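# Feed two timbers out and hang them on rack hooks

## Task

A powered roller feed is halted with two timber lengths lying side by side, nearly through it, so that the rollers still hold only their ends. The green button starts the feed, and it keeps running until the red button is pressed. Get each timber resting in both hooks of the rack next to the outfeed, with neither timber lying on the other, and leave the feed stopped at the end.

## Robot and tools

ROBOTS. Three identical i2rt Big YAM arms, arm1, arm2 and arm3, work together. Each has six revolute joints, a two-finger gripper and a wrist camera that sits above the hand and looks toward the fingertips. The hand reaches roughly 1.0 m from the joint1 axis. Foot (base_link) poses in the scene frame, with each foot facing its own +x: arm1 at x=-0.142 y=+0.806 z=+0.874, quat_wxyz=(+0.746, -0.004, -0.004, -0.666); arm2 at x=+1.110 y=-0.719 z=+0.712, quat_wxyz=(+0.623, -0.004, -0.007, +0.782); arm3 at x=-0.225 y=-0.825 z=+0.863, quat_wxyz=(+0.745, +0.004, -0.004, +0.667). Fixed room cameras: cam_button, cam_end, cam_end2, cam_over, cam_side. Wrist cameras: arm1_cam_wrist, arm2_cam_wrist, arm3_cam_wrist. All images are 672x504.

FRAME. A single scene frame is shared by everything: origin on the floor, +z up, metres. The hand point lies between the finger pads, about 1 cm back from the tips. The fingers extend along the hand's +z, and they open and close along its y. Printed hand positions can be off, more so at long reach.

JOINTS (absolute radians, with the tolerance counted as done): joint1_rad -2.879..2.879 ±0.045, rotates the arm about its foot, positive counter-clockwise seen from above, 0 along the foot's +x. joint2_rad 0..3.141 ±0.14, shoulder, 0 with the upper arm pointing back and roughly level, positive lifts it up and then forward. joint3_rad 0..3.019 ±0.09, elbow, 0 folded, positive opens. joint4_rad -1.692..1.57 ±0.055, hand pitch, positive tips the fingers up. joint5_rad -1.57..1.57 ±0.03, sideways swing, positive to the arm's right. joint6_rad -2.094..2.094 ±0.035, hand roll, positive clockwise seen from behind. gripper_m 0..0.093 ±0.003, the fingertip gap in metres, with roughly 50-64 N per pad.

move. Every argument is optional. arm1, arm2 and arm3 each take a separate object holding that arm's share of the action; an arm you leave out receives nothing new and may keep pushing toward its previous target. Inside an arm's object:
- joints: a dict of absolute targets keyed by joint name (any of the seven names above).
- target: a list of seven numbers [x, y, z, qw, qx, qy, qz], an absolute hand pose in the scene frame, metres plus a unit quaternion, in the same form as the printed hand line. The hand moves in a straight line from its current hand_target toward it. When target is given, joints may only include gripper_m.
- speed: the top speed of that straight path in m/s, 0.002..0.5, default 0.25. Rotation is capped at twice that value in rad/s. It is refused unless target is present.
- min_time_s: 0.1..8 s, used with joints, the shortest duration for each of that arm's joint motions.
cameras: a list of names, or ["all"], or [] for none; when omitted you get none after an action, or all for an empty call.
All motions begin together. Hand paths in one action finish together, paced by the slowest, and last 0.5-10 s. A single action is capped at 15 s. Paths ignore obstacles and the other arms. The controller limits each step to 100 mm and 20 degrees away from the measured hand pose, so expect some lag, drift, overshoot near full stretch, and final errors of a centimetre or more. Joint moves can make the hand swing wide. Unknown keys make a call invalid, and out-of-range values get it refused; once a call is refused, the moves queued after it in that reply are skipped.

RESULTS. The move line reports each arm given a motion as done or with its worst status, for example time_out. joint_status and hand_status describe how each motion ended: off_target (stopped short, possibly still pushing); time_out (the joints keep a nearby target and continue pushing, listed in on_its_own; to relieve it, send the reported position); not_followed (held back by a collision or reachability check; joint command not followed / pose unreachable); limit_stop_at_motor_heat. Arms not named in the action appear under as last shown with status not commanded. hand_target is the pose the drives are holding right now. Joint velocities are in rad/s (gripper m/s); within noise means the arm is still. Joint torques, in N m, include the arm's own weight and carry offsets; joints 3 and 4 wrap around at ±28. An empty move returns the full state, the scene number and images. The pictures line gives the order of the images.

GRIPPER. When it grips something hard, the reading may fall up to 0.005 below the object's width, or on some grippers sit up to 0.002 above it. Closed on nothing it reads 0.000-0.003. To grip firmly, command about 0.005 below the width read at first contact. To release, command well above the current reading.

wait: seconds 0..10, plus optional cameras. It commands nothing and returns the state.
zoom_image: camera (one name) and region [x0, y0, x1, y1] in pixels of that camera's newest image, at most 504x504. It returns a sharper crop.
finished_scene: scene (the current number). It closes the scene irreversibly, so call nothing after it in that reply. The goal must still be met once the robots are left alone.

ORDER. Press green with a fingertip to run the feed, let the timbers come clear of the rollers or pull them out, then press red. Lift each timber and lower it into both rack hooks, keeping the two apart. Confirm the result with cam_over, cam_side and the cam_end views, and confirm with cam_button that the machine is off.

AVOID. Do not drop timbers, release them while they are moving, or let anything fall far or leave the work area. Avoid slamming into fixed or heavy objects. Keep arms from pressing on each other, and never close a gripper on another arm's fingers. Arms do not stop on contact and can push hard. Long holds, stretched poses or pushing against obstacles heat the motors: a MOTOR HOT line appears at 85 °C, and at 100 °C the arm goes limp for 30-60 s. Loose objects can get an occasional nudge. The scene keeps running while you deliberate, with every arm holding its last command.

Each tool is called as name([rows], argument=value, ...), one row to a line, values as JSON.

## Session

move()

Scene clock: 0.00 s.
Joint torques (N m): no reading
Heat: arm1: hottest joint1_rad 23 °C; arm2: hottest joint3_rad 22 °C; arm3: hottest joint2_rad 22 °C.
Joint velocities: within noise
arm1.joint_positions: joint1_rad=-0.792 joint2_rad=+0.591 joint3_rad=+1.353 joint4_rad=-1.540 joint5_rad=-0.284 joint6_rad=-0.232 gripper_m=+0.09396
arm1.joint_status: not commanded
arm1.hand: x=-0.2259 y=+0.6317 z=+1.3681 quat_wxyz=(-0.252, -0.742, -0.531, +0.322) (m; scene frame)
arm1.hand_target: x=-0.2248 y=+0.6331 z=+1.3776 quat_wxyz=(-0.255, -0.738, -0.530, +0.332) (m; scene frame)
arm1.hand_status: not commanded
arm2.joint_positions: joint1_rad=+0.174 joint2_rad=+0.596 joint3_rad=+1.398 joint4_rad=-1.492 joint5_rad=-0.215 joint6_rad=-0.742 gripper_m=+0.09396
arm2.joint_status: not commanded
arm2.hand: x=+0.9917 y=-0.5514 z=+1.2298 quat_wxyz=(-0.294, +0.890, -0.145, -0.318) (m; scene frame)
arm2.hand_target: x=+0.9922 y=-0.5532 z=+1.2409 quat_wxyz=(-0.304, +0.884, -0.142, -0.324) (m; scene frame)
arm2.hand_status: not commanded
arm3.joint_positions: joint1_rad=-0.151 joint2_rad=+0.603 joint3_rad=+1.486 joint4_rad=-1.464 joint5_rad=+0.148 joint6_rad=-0.406 gripper_m=+0.09396
arm3.joint_status: not commanded
arm3.hand: x=-0.1490 y=-0.6490 z=+1.4265 quat_wxyz=(-0.459, +0.638, -0.600, -0.152) (m; scene frame)
arm3.hand_target: x=-0.1498 y=-0.6521 z=+1.4353 quat_wxyz=(-0.468, +0.633, -0.597, -0.156) (m; scene frame)
arm3.hand_status: not commanded
pictures: arm1_cam_wrist, arm2_cam_wrist, arm3_cam_wrist, cam_button, cam_end, cam_end2, cam_over, cam_side

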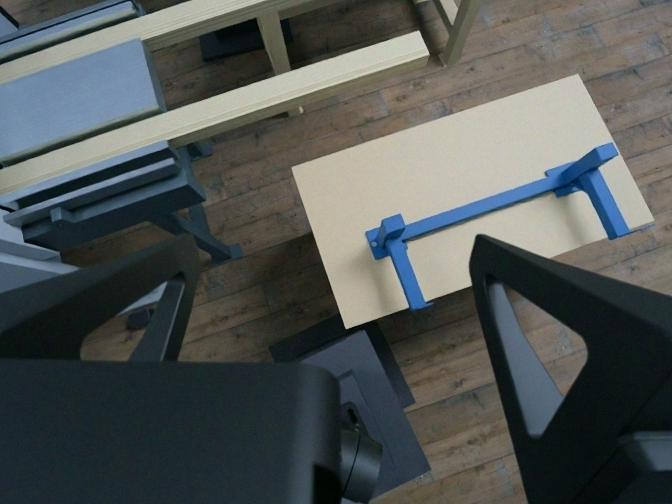

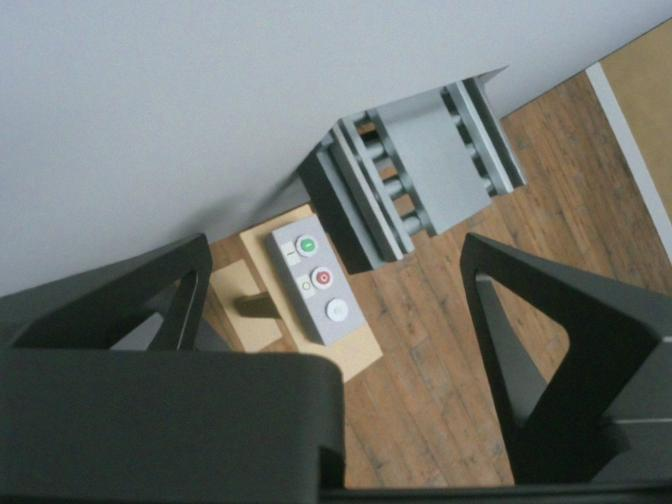

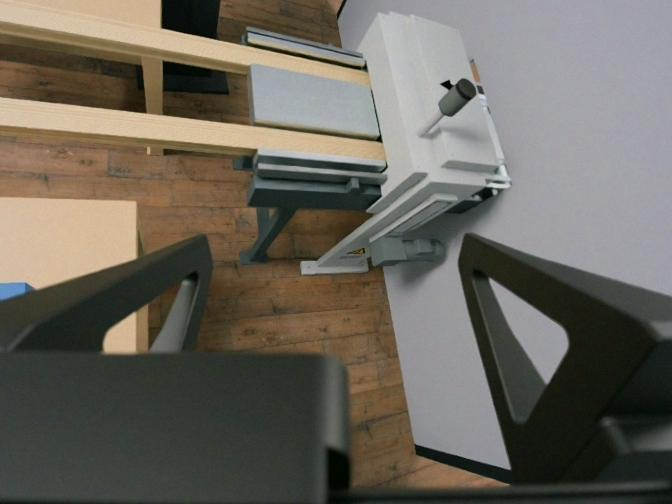

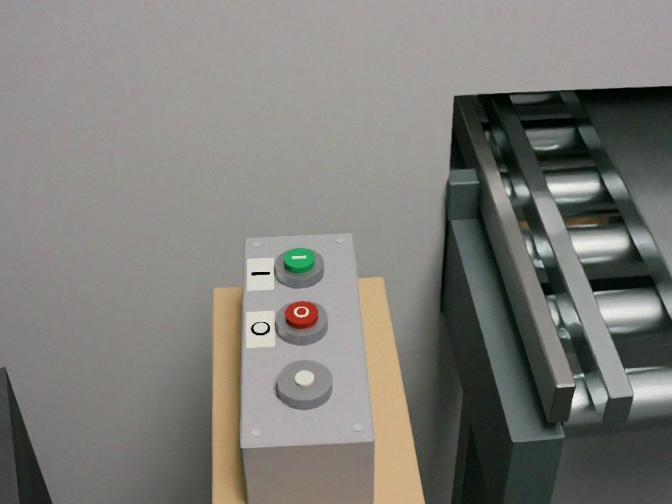

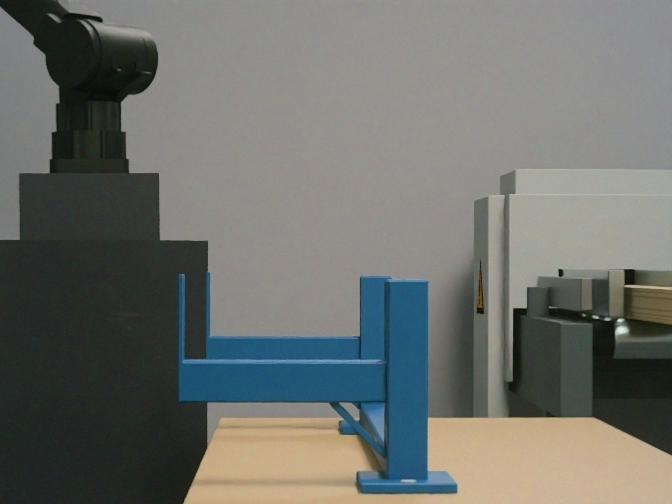

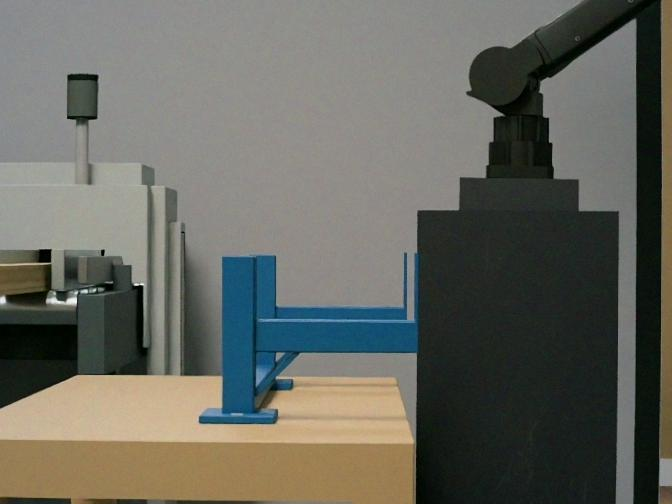

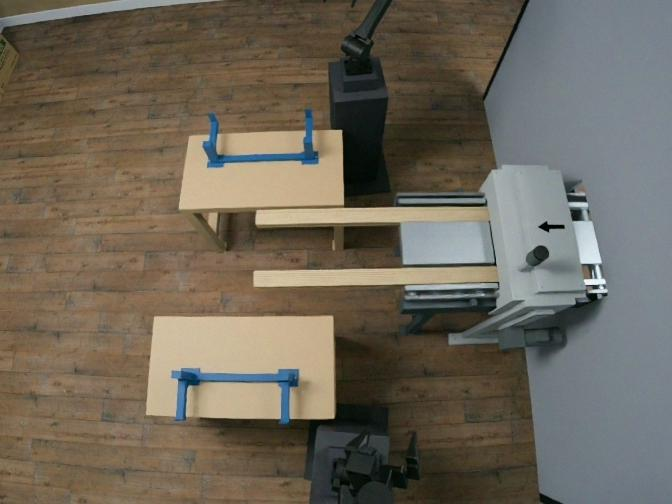

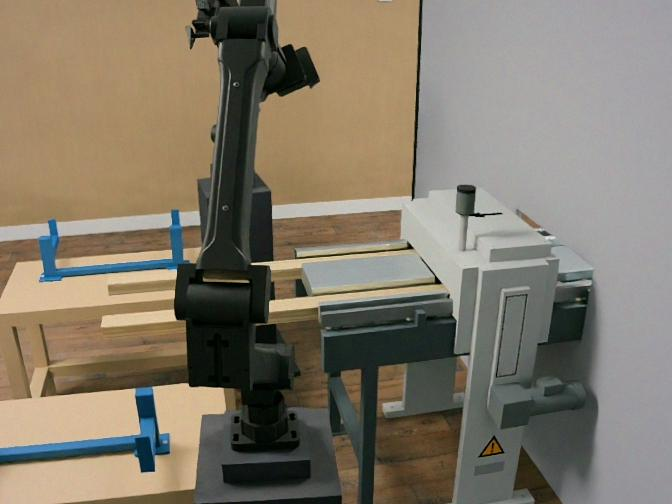

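zoom_image(camera="cam_over", region=[130, 40, 420, 260])

zoom_image(camera="cam_over", region=[130, 260, 630, 504])

zoom_image(camera="cam_side", region=[0, 180, 336, 432])

zoom_image(camera="cam_end", region=[168, 230, 672, 504])

zoom_image(camera="arm1_cam_wrist", region=[0, 0, 504, 378])

Scaled by 1.738 from the camera's 672x504 image, which has a finer 960x720 frame.

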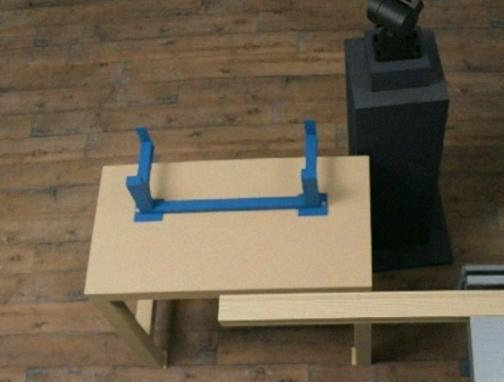

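Scaled by 1.008 from the camera's 672x504 image, which has a finer 960x720 frame.

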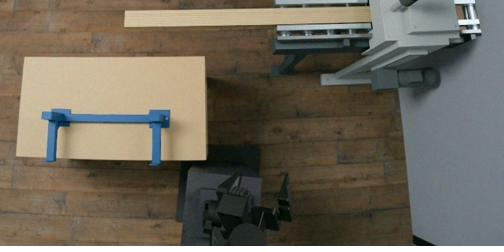

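Scaled by 1.500 from the camera's 672x504 image, which has a finer 960x720 frame.

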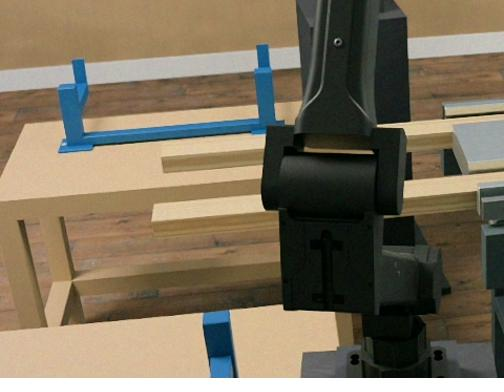

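Scaled by 1.000.

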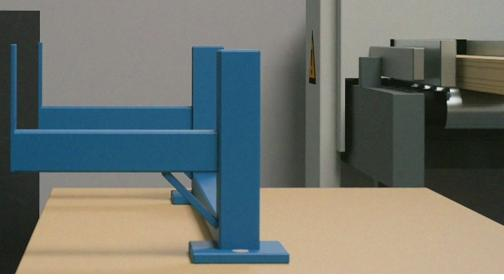

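Scaled by 1.000.

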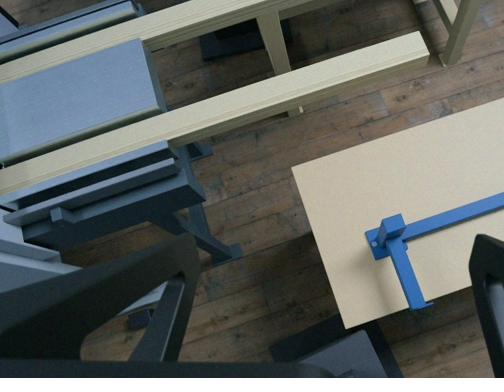

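move(arm1={"target":[-0.15,0.25,1.35,0,1,0,0],"speed":0.2}, arm3={"target":[-0.15,-0.25,1.35,0,1,0,0],"speed":0.2}, cameras=["arm1_cam_wrist","arm3_cam_wrist","cam_over","cam_end"])

Scene clock: 69.30 s.
Joint torques (N m): arm1=[-0.5 -12.75 13.86 0.5 -0.12 0] | arm2=[-2.26 2.55 8.49 1.65 -0.12 0.17] | arm3=[-0.85 -11.75 12.01 0.96 -0.02 -0.02]
Heat: arm1: hottest joint3_rad 25 °C; arm2: hottest joint3_rad 26 °C; arm3: hottest joint3_rad 30 °C.
move: arm1 off_target; arm3 off_target
Joint velocities: within noise
arm1.joint_positions: joint1_rad=-0.115 joint2_rad=+1.666 joint3_rad=+2.173 joint4_rad=-1.672 joint5_rad=+0.008 joint6_rad=+1.543 gripper_m=+0.09396
arm1.joint_status: not commanded
arm1.hand: x=-0.1450 y=+0.2546 z=+1.3386 quat_wxyz=(-0.207, -0.978, -0.012, +0.006) (m; scene frame)
arm1.hand_target: x=-0.1500 y=+0.2506 z=+1.3491 quat_wxyz=(-0.217, -0.976, -0.003, +0.005) (m; scene frame)
arm1.hand_status: off_target (0.013 m and 23.9 deg from the pose sent, 0.390 m and 84.2 deg at the start; pose on its path clipped on 49 of 169 steps; a joint's target at an end of its range on 113 of 169 steps)
arm2: as last shown
arm3.joint_positions: joint1_rad=-0.028 joint2_rad=+1.737 joint3_rad=+2.287 joint4_rad=-1.689 joint5_rad=-0.006 joint6_rad=-1.680 gripper_m=+0.09396
arm3.joint_status: not commanded
arm3.hand: x=-0.1453 y=-0.2555 z=+1.3370 quat_wxyz=(-0.219, +0.975, -0.014, +0.024) (m; scene frame)
arm3.hand_target: x=-0.1501 y=-0.2508 z=+1.3489 quat_wxyz=(-0.231, +0.973, -0.004, +0.027) (m; scene frame)
arm3.hand_status: off_target (0.015 m and 25.5 deg from the pose sent, 0.406 m and 100.8 deg at the start; pose on its path clipped on 48 of 169 steps; a joint's target at an end of its range on 97 of 169 steps)
pictures: arm1_cam_wrist, arm3_cam_wrist, cam_end, cam_over

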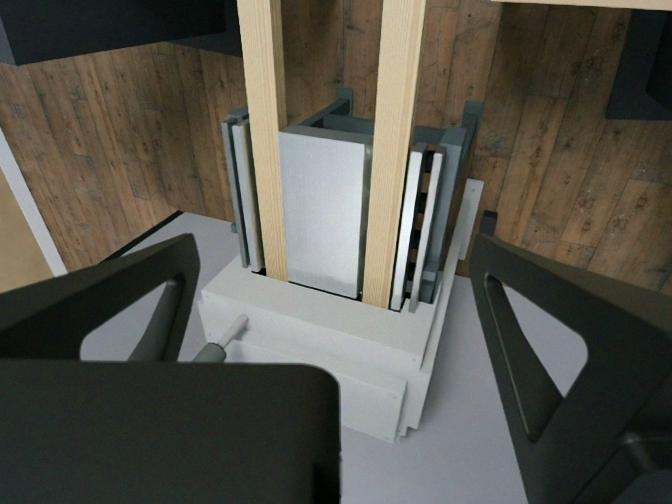

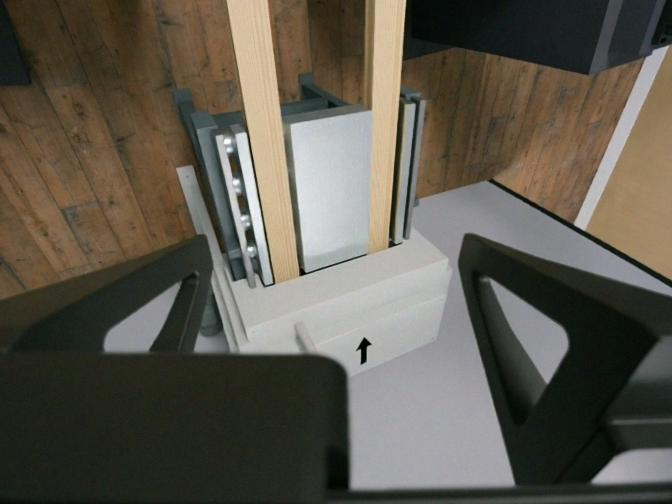

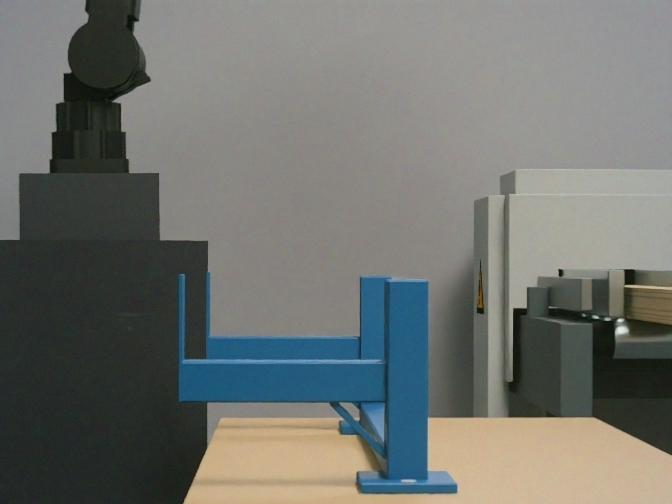

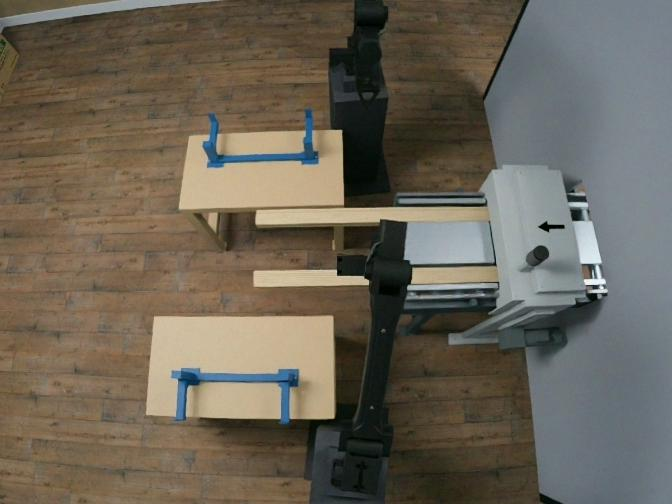

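move(arm1={"target":[-0.15,0.2,1.0,0,1,0,0],"speed":0.2}, arm3={"target":[-0.15,-0.2,1.0,0,1,0,0],"speed":0.2}, cameras=["arm1_cam_wrist","arm3_cam_wrist","cam_over","cam_side"])

Scene clock: 125.60 s.
Joint torques (N m): arm1=[-0.62 -17.49 11.03 0.53 -0.08 0.07] | arm2=[-2.2 2.55 8.49 1.65 -0.12 0.18] | arm3=[-0.91 -16.38 9.4 0.85 -0.07 -0.04]
Heat: arm1: hottest joint3_rad 28 °C; arm2: hottest joint3_rad 27 °C; arm3: hottest joint3_rad 37 °C.
move: arm1 done; arm3 done
Joint velocities: within noise
arm1.joint_positions: joint1_rad=-0.115 joint2_rad=+1.980 joint3_rad=+1.760 joint4_rad=-1.376 joint5_rad=+0.004 joint6_rad=+1.550 gripper_m=+0.09396
arm1.joint_status: not commanded
arm1.hand: x=-0.1446 y=+0.2064 z=+1.0007 quat_wxyz=(+0.006, -1.000, -0.009, +0.002) (m; scene frame)
arm1.hand_target: x=-0.1501 y=+0.2002 z=+1.0001 quat_wxyz=(+0.000, -1.000, +0.000, +0.000) (m; scene frame)
arm1.hand_status: done (0.008 m and 1.3 deg from the pose sent, 0.343 m and 23.9 deg at the start)
arm2: as last shown
arm3.joint_positions: joint1_rad=-0.017 joint2_rad=+2.037 joint3_rad=+1.888 joint4_rad=-1.439 joint5_rad=-0.002 joint6_rad=-1.681 gripper_m=+0.09396
arm3.joint_status: not commanded
arm3.hand: x=-0.1448 y=-0.2055 z=+1.0043 quat_wxyz=(+0.002, +1.000, -0.009, -0.002) (m; scene frame)
arm3.hand_target: x=-0.1500 y=-0.2001 z=+1.0001 quat_wxyz=(+0.000, +1.000, +0.000, +0.000) (m; scene frame)
arm3.hand_status: done (0.009 m and 1.1 deg from the pose sent, 0.342 m and 25.5 deg at the start)
pictures: arm1_cam_wrist, arm3_cam_wrist, cam_over, cam_side

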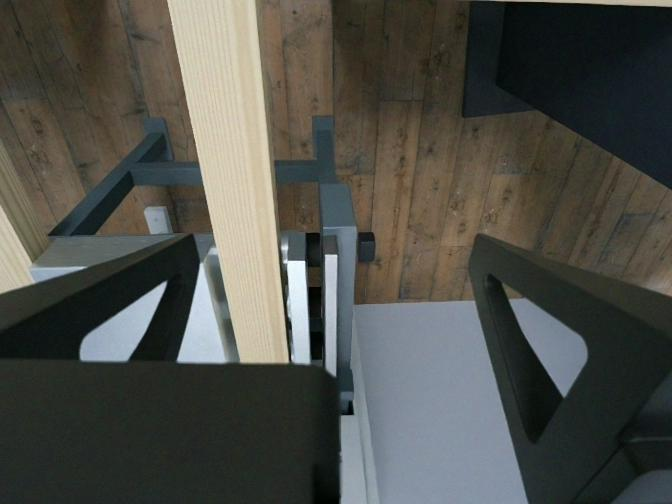

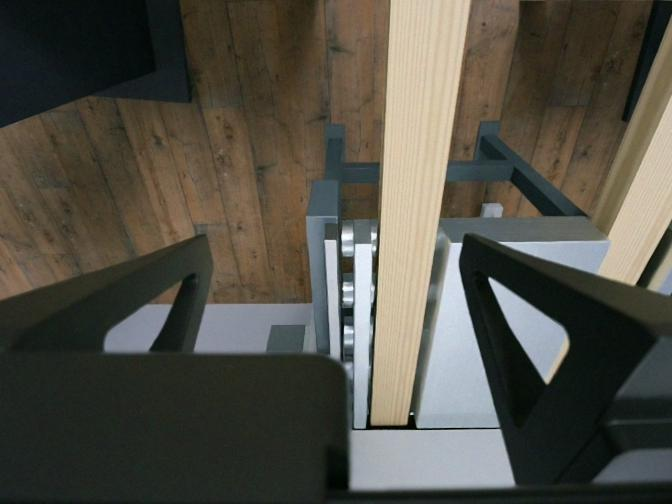

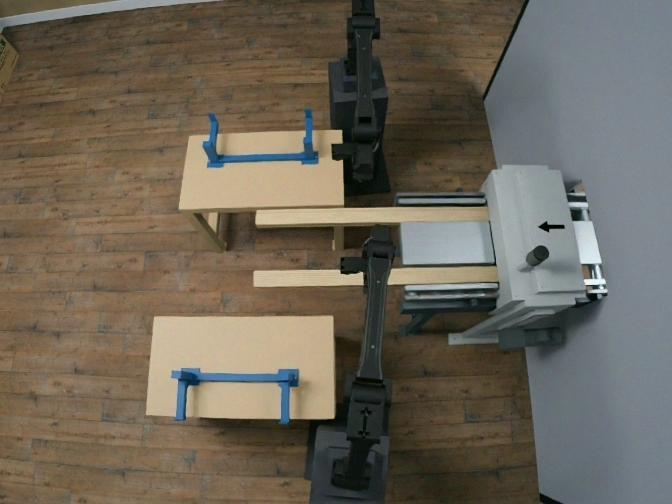

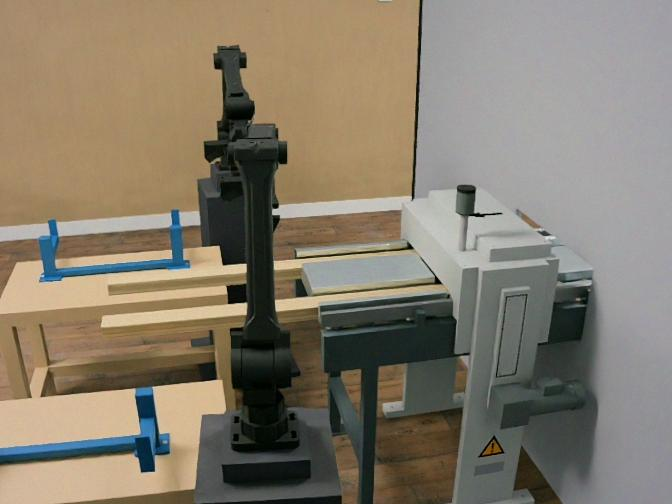

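move(arm1={"target":[-0.7,0.35,1.05,0,1,0,0],"speed":0.25}, arm3={"target":[-0.75,-0.35,1.05,0,1,0,0],"speed":0.25}, arm2={"target":[0.95,-0.35,1.05,0,1,0,0],"speed":0.25}, cameras=["arm1_cam_wrist","arm2_cam_wrist","arm3_cam_wrist","cam_over"])

Scene clock: 191.03 s.
Joint torques (N m): arm1=[0.73 -21.07 14.5 -0.18 0.08 -0.08] | arm2=[-1.55 -10.29 12.48 -0.25 -0.01 0.01] | arm3=[-2.67 -18.02 12.79 0.34 -0.2 0.19]
Heat: arm1: hottest joint3_rad 31 °C; arm2: hottest joint3_rad 29 °C; arm3: hottest joint3_rad 34 °C.
move: arm1 off_target; arm2 off_target; arm3 off_target
Joint velocities: within noise
arm1.joint_positions: joint1_rad=-0.999 joint2_rad=+2.308 joint3_rad=+2.445 joint4_rad=-1.672 joint5_rad=+0.008 joint6_rad=+0.699 gripper_m=+0.09396
arm1.joint_status: not commanded
arm1.hand: x=-0.6961 y=+0.3585 z=+1.0480 quat_wxyz=(-0.014, -1.000, +0.007, +0.016) (m; scene frame)
arm1.hand_target: x=-0.6993 y=+0.3505 z=+1.0495 quat_wxyz=(-0.018, -1.000, +0.000, +0.021) (m; scene frame)
arm1.hand_status: off_target (0.010 m and 2.6 deg from the pose sent, 0.576 m and 1.3 deg at the start; a joint's target at an end of its range on 30 of 106 steps)
arm2.joint_positions: joint1_rad=+0.156 joint2_rad=+1.366 joint3_rad=+1.489 joint4_rad=-1.688 joint5_rad=-0.017 joint6_rad=-1.166 gripper_m=+0.09396
arm2.joint_status: not commanded
arm2.hand: x=+0.9582 y=-0.3580 z=+1.0258 quat_wxyz=(-0.002, +1.000, -0.012, -0.002) (m; scene frame)
arm2.hand_target: x=+0.9506 y=-0.3511 z=+1.0490 quat_wxyz=(-0.025, +1.000, +0.000, -0.010) (m; scene frame)
arm2.hand_status: off_target (0.027 m and 1.4 deg from the pose sent, 0.273 m and 54.3 deg at the start; a joint's target at an end of its range on 42 of 106 steps)
arm3.joint_positions: joint1_rad=+0.950 joint2_rad=+2.270 joint3_rad=+2.401 joint4_rad=-1.690 joint5_rad=-0.008 joint6_rad=-0.749 gripper_m=+0.09396
arm3.joint_status: not commanded
arm3.hand: x=-0.7457 y=-0.3607 z=+1.0469 quat_wxyz=(-0.007, +1.000, +0.009, -0.007) (m; scene frame)
arm3.hand_target: x=-0.7493 y=-0.3508 z=+1.0496 quat_wxyz=(-0.013, +1.000, +0.000, -0.014) (m; scene frame)
arm3.hand_status: off_target (0.012 m and 1.5 deg from the pose sent, 0.624 m and 1.1 deg at the start; a joint's target at an end of its range on 27 of 106 steps)
pictures: arm1_cam_wrist, arm2_cam_wrist, arm3_cam_wrist, cam_over

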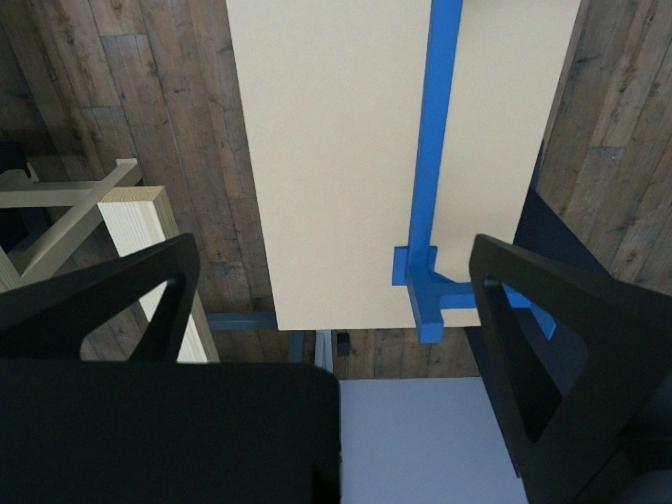

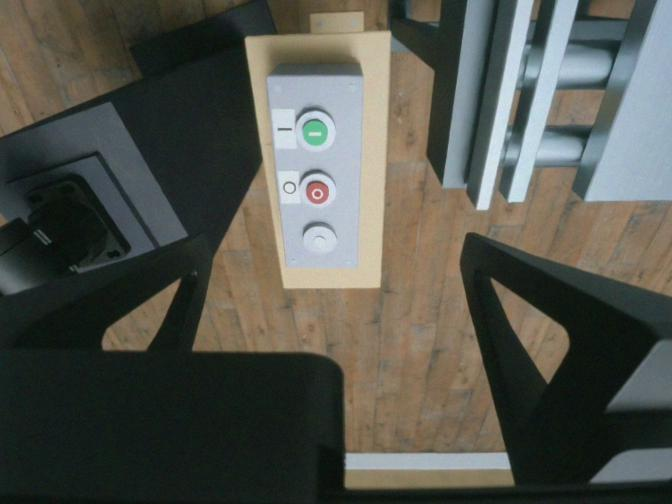

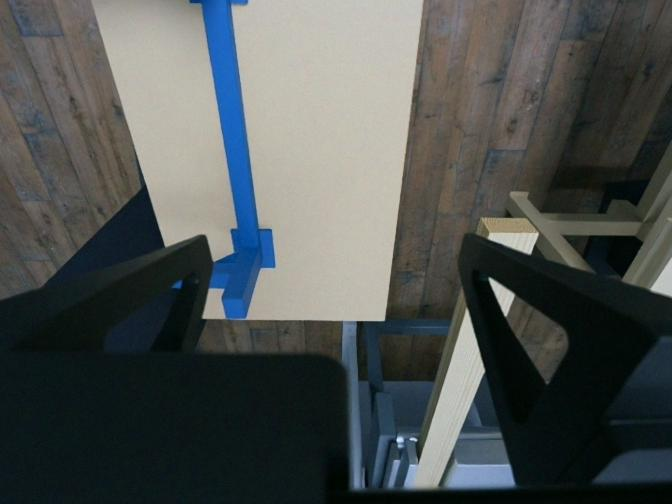

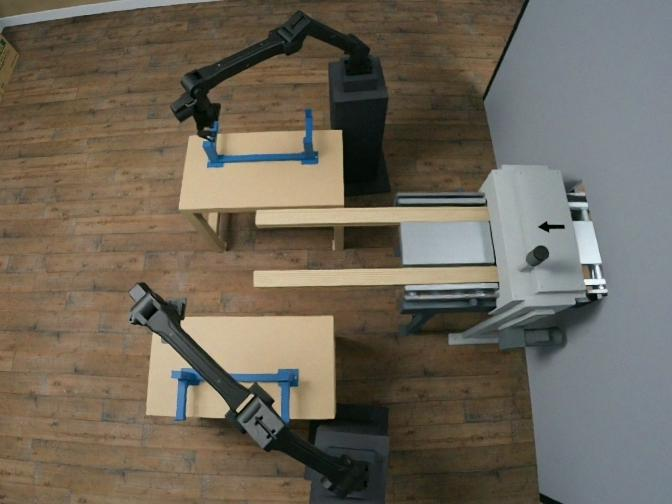

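move(arm1={"target":[-0.6,0.55,1.0,0,1,0,0],"speed":0.25}, arm3={"target":[-0.7,-0.55,1.0,0,1,0,0],"speed":0.25}, arm2={"target":[0.92,-0.374,0.93,0,1,0,0],"speed":0.25,"joints":{"gripper_m":0.0}}, cameras=["arm1_cam_wrist","arm2_cam_wrist","arm3_cam_wrist","cam_end"])

Scene clock: 277.40 s.
Joint torques (N m): arm1=[0.03 -16.15 9.51 0.59 0.01 -0.1] | arm2=[-1.61 -9.64 7.19 0.59 -0.02 0.26] | arm3=[-1.73 -15.38 7.99 1.03 -0.15 0.11]
Heat: arm1: hottest joint3_rad 36 °C; arm2: hottest joint3_rad 38 °C; arm3: hottest joint3_rad 47 °C.
move: arm1 done; arm2 done; arm3 done
Joint velocities: within noise
arm1.joint_positions: joint1_rad=-1.161 joint2_rad=+1.782 joint3_rad=+1.461 joint4_rad=-1.276 joint5_rad=+0.011 joint6_rad=+0.526 gripper_m=+0.09396
arm1.joint_status: not commanded
arm1.hand: x=-0.5966 y=+0.5486 z=+0.9941 quat_wxyz=(+0.005, -1.000, +0.002, -0.010) (m; scene frame)
arm1.hand_target: x=-0.6000 y=+0.5499 z=+1.0001 quat_wxyz=(+0.000, -1.000, +0.000, +0.000) (m; scene frame)
arm1.hand_status: done (0.007 m and 1.3 deg from the pose sent, 0.220 m and 2.6 deg at the start)
arm2.joint_positions: joint1_rad=+0.255 joint2_rad=+1.365 joint3_rad=+1.256 joint4_rad=-1.455 joint5_rad=-0.017 joint6_rad=-1.092 gripper_m=+0.00050
arm2.joint_status: all done
arm2.hand: x=+0.9240 y=-0.3735 z=+0.9373 quat_wxyz=(-0.002, +1.000, +0.001, -0.002) (m; scene frame)
arm2.hand_target: x=+0.9201 y=-0.3742 z=+0.9301 quat_wxyz=(+0.000, +1.000, +0.000, +0.000) (m; scene frame)
arm2.hand_status: done (0.008 m and 0.4 deg from the pose sent, 0.104 m and 1.4 deg at the start)
arm3.joint_positions: joint1_rad=+1.149 joint2_rad=+1.833 joint3_rad=+1.572 joint4_rad=-1.327 joint5_rad=-0.011 joint6_rad=-0.540 gripper_m=+0.09396
arm3.joint_status: not commanded
arm3.hand: x=-0.6997 y=-0.5485 z=+0.9980 quat_wxyz=(+0.003, +1.000, +0.004, +0.005) (m; scene frame)
arm3.hand_target: x=-0.7000 y=-0.5499 z=+1.0001 quat_wxyz=(+0.000, +1.000, +0.000, +0.000) (m; scene frame)
arm3.hand_status: done (0.003 m and 0.8 deg from the pose sent, 0.200 m and 1.5 deg at the start)
pictures: arm1_cam_wrist, arm2_cam_wrist, arm3_cam_wrist, cam_end

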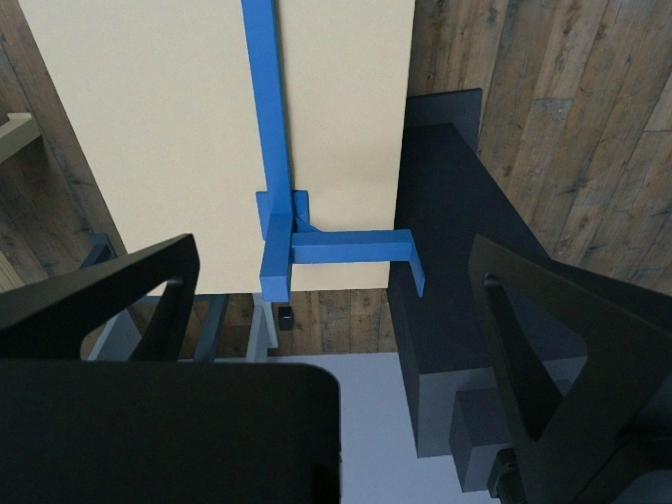

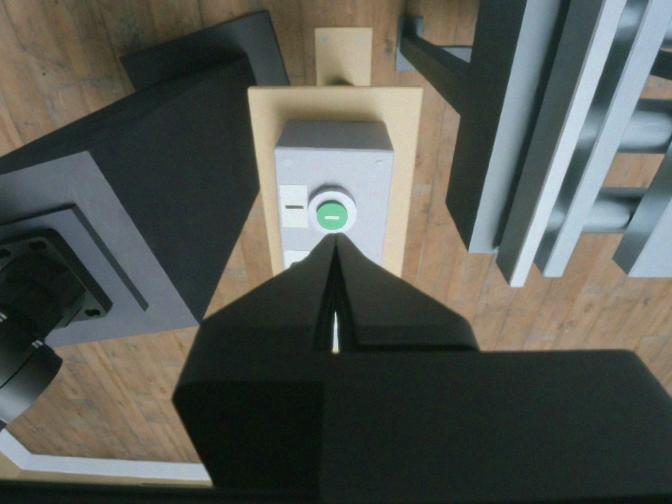

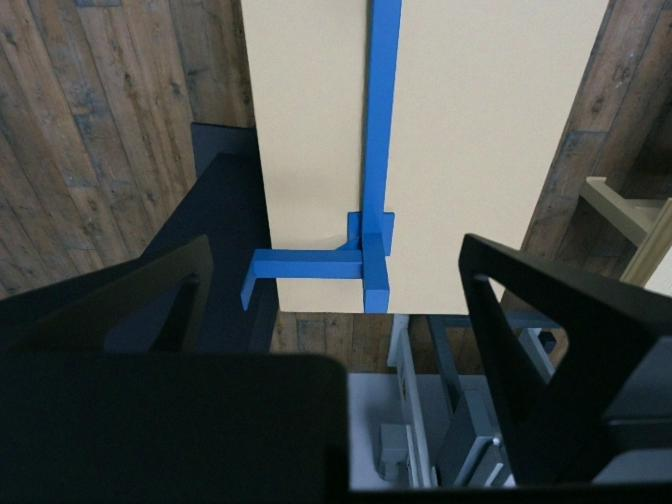

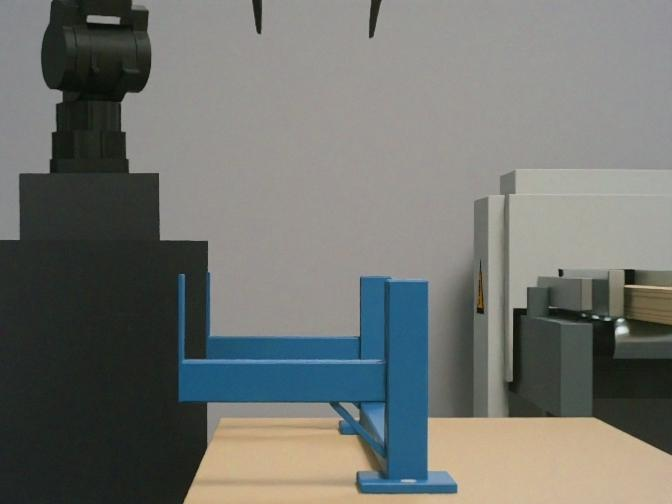

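move(arm1={"target":[-0.06,0.11,0.88,0,1,0,0],"speed":0.25}, arm3={"target":[-0.06,-0.118,0.88,0,1,0,0],"speed":0.25}, arm2={"target":[0.955,-0.374,0.88,0,1,0,0],"speed":0.2}, cameras=["arm1_cam_wrist","arm2_cam_wrist","arm3_cam_wrist","cam_button"])

Scene clock: 366.07 s.
Joint torques (N m): arm1=[-0.26 -20.31 13.68 -0.29 -0.05 0.11] | arm2=[-3.25 -10.23 6.89 0.55 -0.02 0.01] | arm3=[-1.14 -18.14 12.44 0.38 -0.17 -0.05]
Heat: arm1: hottest joint2_rad 28 °C; arm2: hottest joint3_rad 30 °C; arm3: hottest joint3_rad 36 °C.
move: arm1 off_target; arm2 done; arm3 off_target
Joint velocities: within noise
arm1.joint_positions: joint1_rad=+0.009 joint2_rad=+2.326 joint3_rad=+2.026 joint4_rad=-1.292 joint5_rad=+0.001 joint6_rad=+1.680 gripper_m=+0.09396
arm1.joint_status: not commanded
arm1.hand: x=-0.0587 y=+0.1207 z=+0.8812 quat_wxyz=(+0.004, -1.000, -0.006, +0.001) (m; scene frame)
arm1.hand_target: x=-0.0600 y=+0.1105 z=+0.8800 quat_wxyz=(+0.000, -1.000, +0.000, +0.000) (m; scene frame)
arm1.hand_status: off_target (0.011 m and 0.9 deg from the pose sent, 0.702 m and 1.3 deg at the start)
arm2.joint_positions: joint1_rad=+0.198 joint2_rad=+1.365 joint3_rad=+1.109 joint4_rad=-1.321 joint5_rad=-0.017 joint6_rad=-1.148 gripper_m=+0.00050
arm2.joint_status: not commanded
arm2.hand: x=+0.9506 y=-0.3755 z=+0.8824 quat_wxyz=(+0.003, +1.000, +0.000, +0.001) (m; scene frame)
arm2.hand_target: x=+0.9550 y=-0.3741 z=+0.8800 quat_wxyz=(+0.000, +1.000, +0.000, +0.000) (m; scene frame)
arm2.hand_status: done (0.005 m and 0.4 deg from the pose sent, 0.065 m and 0.4 deg at the start)
arm3.joint_positions: joint1_rad=-0.124 joint2_rad=+2.398 joint3_rad=+2.190 joint4_rad=-1.387 joint5_rad=+0.002 joint6_rad=-1.789 gripper_m=+0.09396
arm3.joint_status: not commanded
arm3.hand: x=-0.0578 y=-0.1306 z=+0.8815 quat_wxyz=(+0.006, +1.000, -0.008, -0.002) (m; scene frame)
arm3.hand_target: x=-0.0601 y=-0.1186 z=+0.8802 quat_wxyz=(-0.001, +1.000, +0.000, +0.000) (m; scene frame)
arm3.hand_status: off_target (0.013 m and 1.2 deg from the pose sent, 0.780 m and 0.8 deg at the start)
pictures: arm1_cam_wrist, arm2_cam_wrist, arm3_cam_wrist, cam_button

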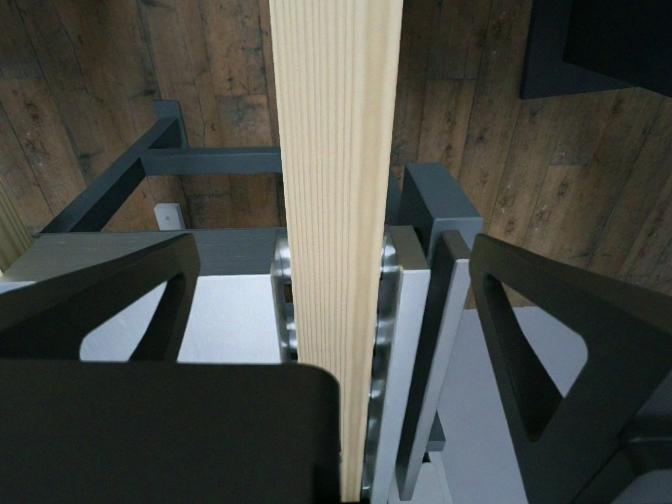

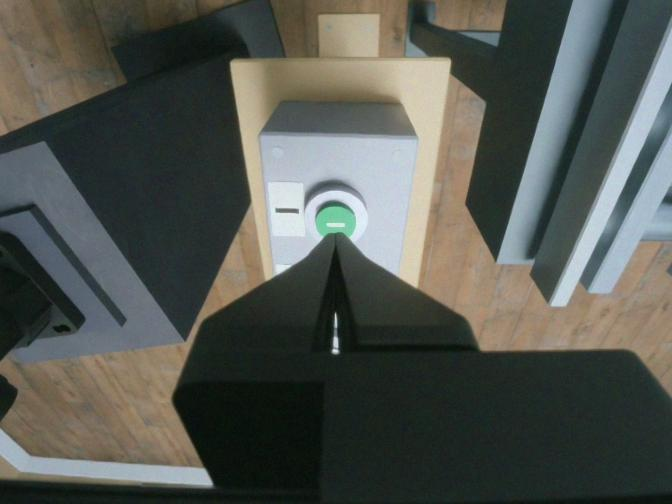

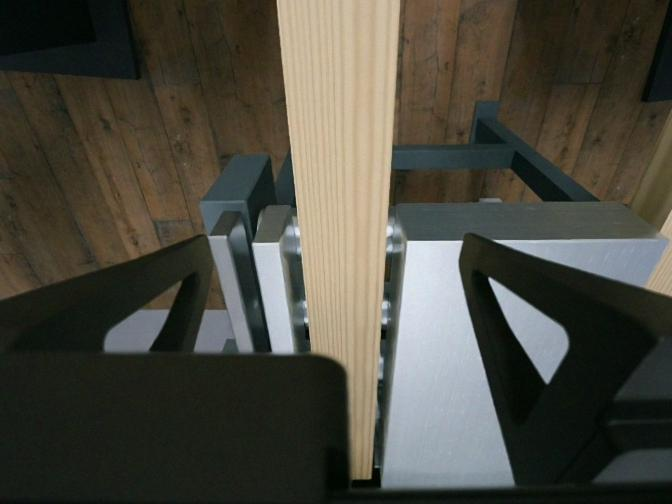

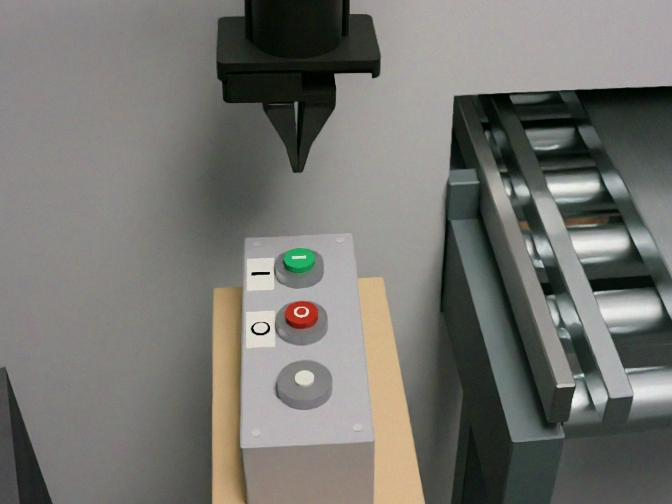

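move(arm1={"target":[-0.06,0.112,0.81,0,1,0,0],"speed":0.1}, arm3={"target":[-0.06,-0.118,0.81,0,1,0,0],"speed":0.1}, cameras=["arm1_cam_wrist","arm3_cam_wrist","cam_side","cam_over"])

zoom_image(camera="cam_side", region=[90, 200, 460, 400])

Scene clock: 397.17 s.
Joint torques (N m): arm1=[0.15 -21.83 9.96 0.65 -0.03 0.07] | arm2=[-3.25 -10.23 6.89 0.55 -0.02 0.01] | arm3=[-1.2 -19.14 8.49 0.94 -0.17 -0.05]
Heat: arm1: hottest joint3_rad 30 °C; arm2: hottest joint3_rad 30 °C; arm3: hottest joint3_rad 36 °C.
move: arm1 off_target; arm3 off_target
Joint velocities: within noise
arm1.joint_positions: joint1_rad=+0.009 joint2_rad=+2.402 joint3_rad=+2.002 joint4_rad=-1.181 joint5_rad=+0.001 joint6_rad=+1.681 gripper_m=+0.09396
arm1.joint_status: not commanded
arm1.hand: x=-0.0579 y=+0.1139 z=+0.8213 quat_wxyz=(-0.002, -1.000, -0.006, +0.001) (m; scene frame)
arm1.hand_target: x=-0.0600 y=+0.1123 z=+0.8101 quat_wxyz=(+0.000, -1.000, +0.000, +0.000) (m; scene frame)
arm1.hand_status: off_target (0.012 m and 0.7 deg from the pose sent, 0.072 m and 0.9 deg at the start)
arm2: as last shown
arm3.joint_positions: joint1_rad=-0.124 joint2_rad=+2.469 joint3_rad=+2.178 joint4_rad=-1.278 joint5_rad=+0.002 joint6_rad=-1.790 gripper_m=+0.09396
arm3.joint_status: not commanded
arm3.hand: x=-0.0548 y=-0.1177 z=+0.8276 quat_wxyz=(-0.007, +1.000, -0.008, +0.001) (m; scene frame)
arm3.hand_target: x=-0.0600 y=-0.1185 z=+0.8101 quat_wxyz=(+0.000, +1.000, +0.000, +0.000) (m; scene frame)
arm3.hand_status: off_target (0.018 m and 1.3 deg from the pose sent, 0.072 m and 1.2 deg at the start)
pictures: arm1_cam_wrist, arm3_cam_wrist, cam_over, cam_side

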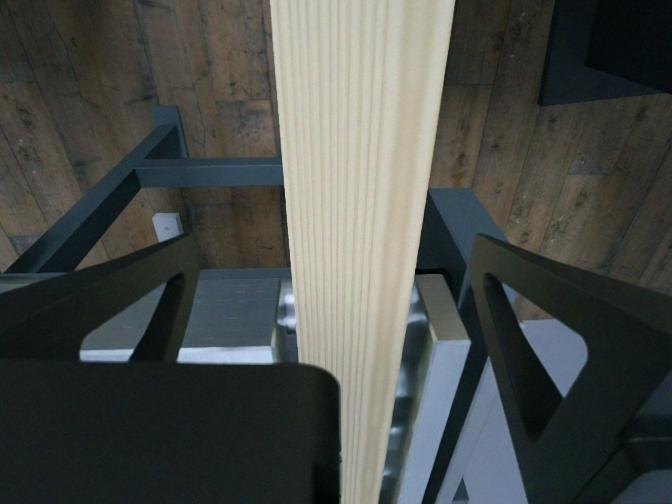

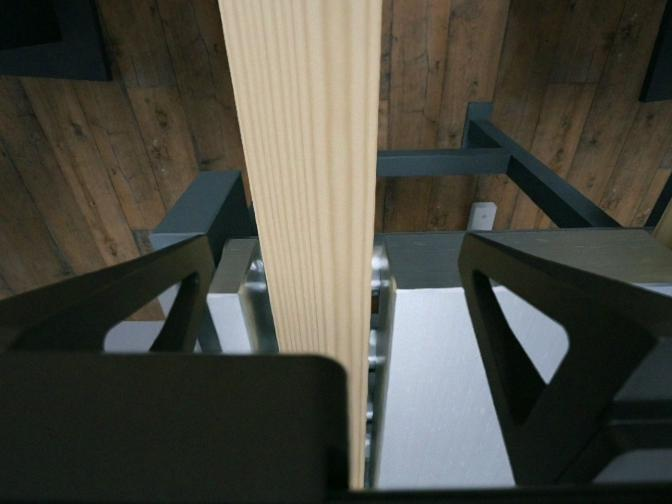

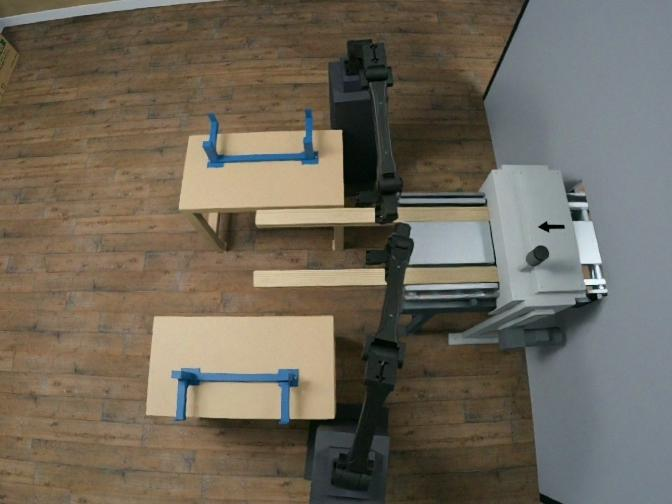

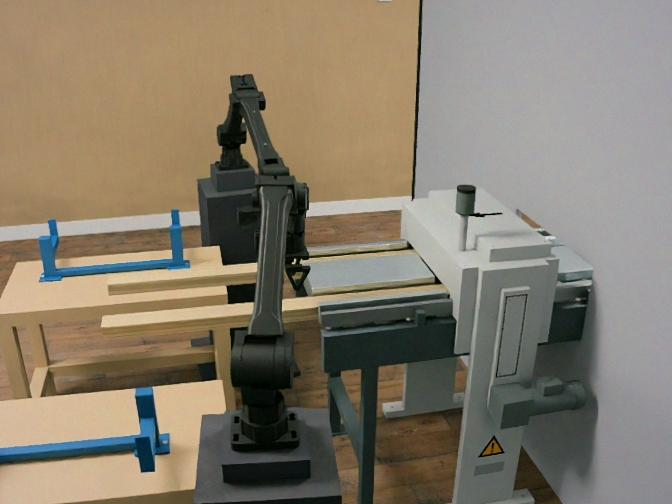

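Scaled by 1.362 from the camera's 672x504 image, which has a finer 960x720 frame.

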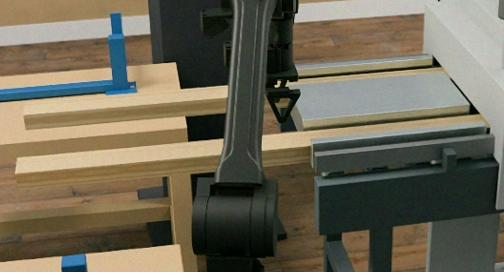

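move(arm1={"target":[-0.09,0.1196,0.742,0,1,0,0],"speed":0.1}, arm3={"target":[-0.09,-0.128,0.737,0,1,0,0],"speed":0.1}, cameras=["arm1_cam_wrist","arm3_cam_wrist","cam_end","cam_side"])

Scene clock: 421.83 s.
Joint torques (N m): arm1=[-0.03 -21.13 9.25 0.61 -0.01 -0.06] | arm2=[-3.25 -10.23 6.87 0.55 -0.02 0.01] | arm3=[-1.32 -18.9 7.87 0.94 -0.18 0.17]
Heat: arm1: hottest joint2_rad 32 °C; arm2: hottest joint3_rad 30 °C; arm3: hottest joint3_rad 36 °C.
move: arm1 off_target; arm3 off_target
Joint velocities: within noise
arm1.joint_positions: joint1_rad=-0.033 joint2_rad=+2.466 joint3_rad=+1.935 joint4_rad=-1.046 joint5_rad=+0.001 joint6_rad=+1.655 gripper_m=+0.09396
arm1.joint_status: not commanded
arm1.hand: x=-0.0871 y=+0.1192 z=+0.7551 quat_wxyz=(-0.003, -1.000, +0.002, +0.000) (m; scene frame)
arm1.hand_target: x=-0.0901 y=+0.1200 z=+0.7421 quat_wxyz=(+0.000, -1.000, +0.000, +0.000) (m; scene frame)
arm1.hand_status: off_target (0.013 m and 0.5 deg from the pose sent, 0.086 m and 0.7 deg at the start)
arm2: as last shown
arm3.joint_positions: joint1_rad=-0.085 joint2_rad=+2.513 joint3_rad=+2.060 joint4_rad=-1.114 joint5_rad=+0.002 joint6_rad=-1.771 gripper_m=+0.09396
arm3.joint_status: not commanded
arm3.hand: x=-0.0852 y=-0.1248 z=+0.7547 quat_wxyz=(-0.008, +1.000, +0.002, +0.002) (m; scene frame)
arm3.hand_target: x=-0.0901 y=-0.1284 z=+0.7372 quat_wxyz=(+0.000, +1.000, +0.000, +0.000) (m; scene frame)
arm3.hand_status: off_target (0.019 m and 1.0 deg from the pose sent, 0.098 m and 1.3 deg at the start)
pictures: arm1_cam_wrist, arm3_cam_wrist, cam_end, cam_side

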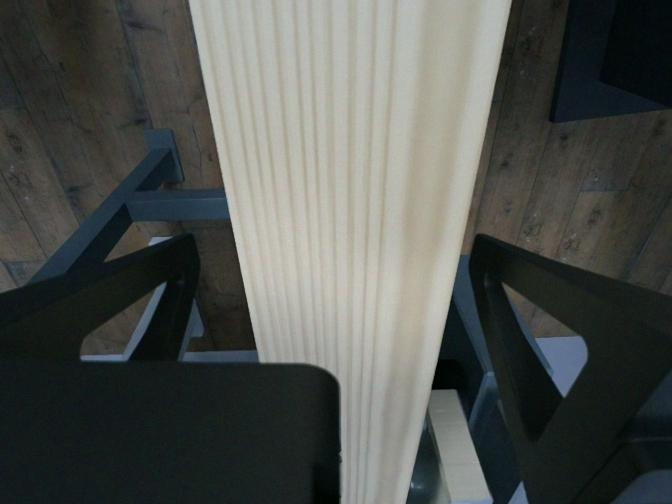

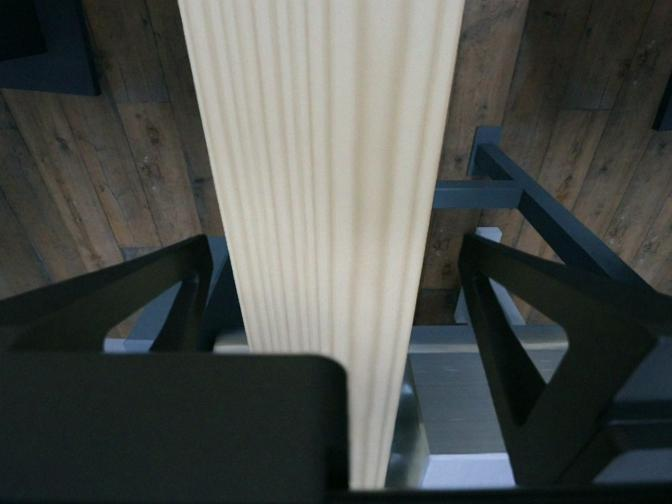

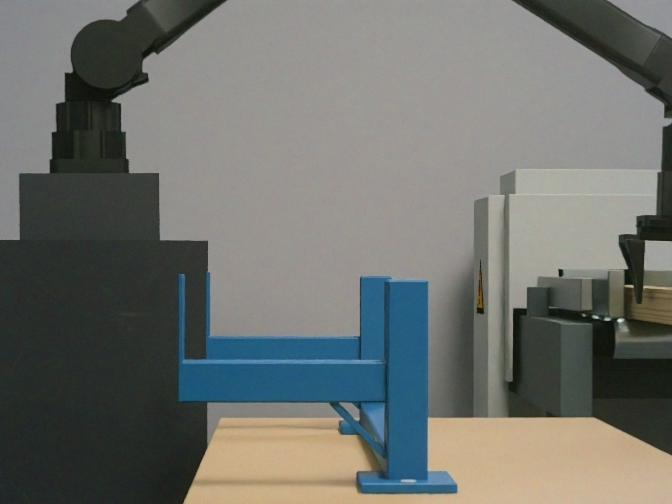

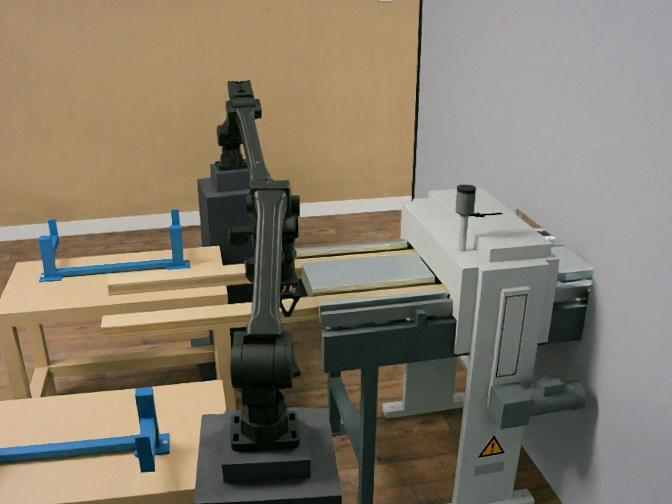

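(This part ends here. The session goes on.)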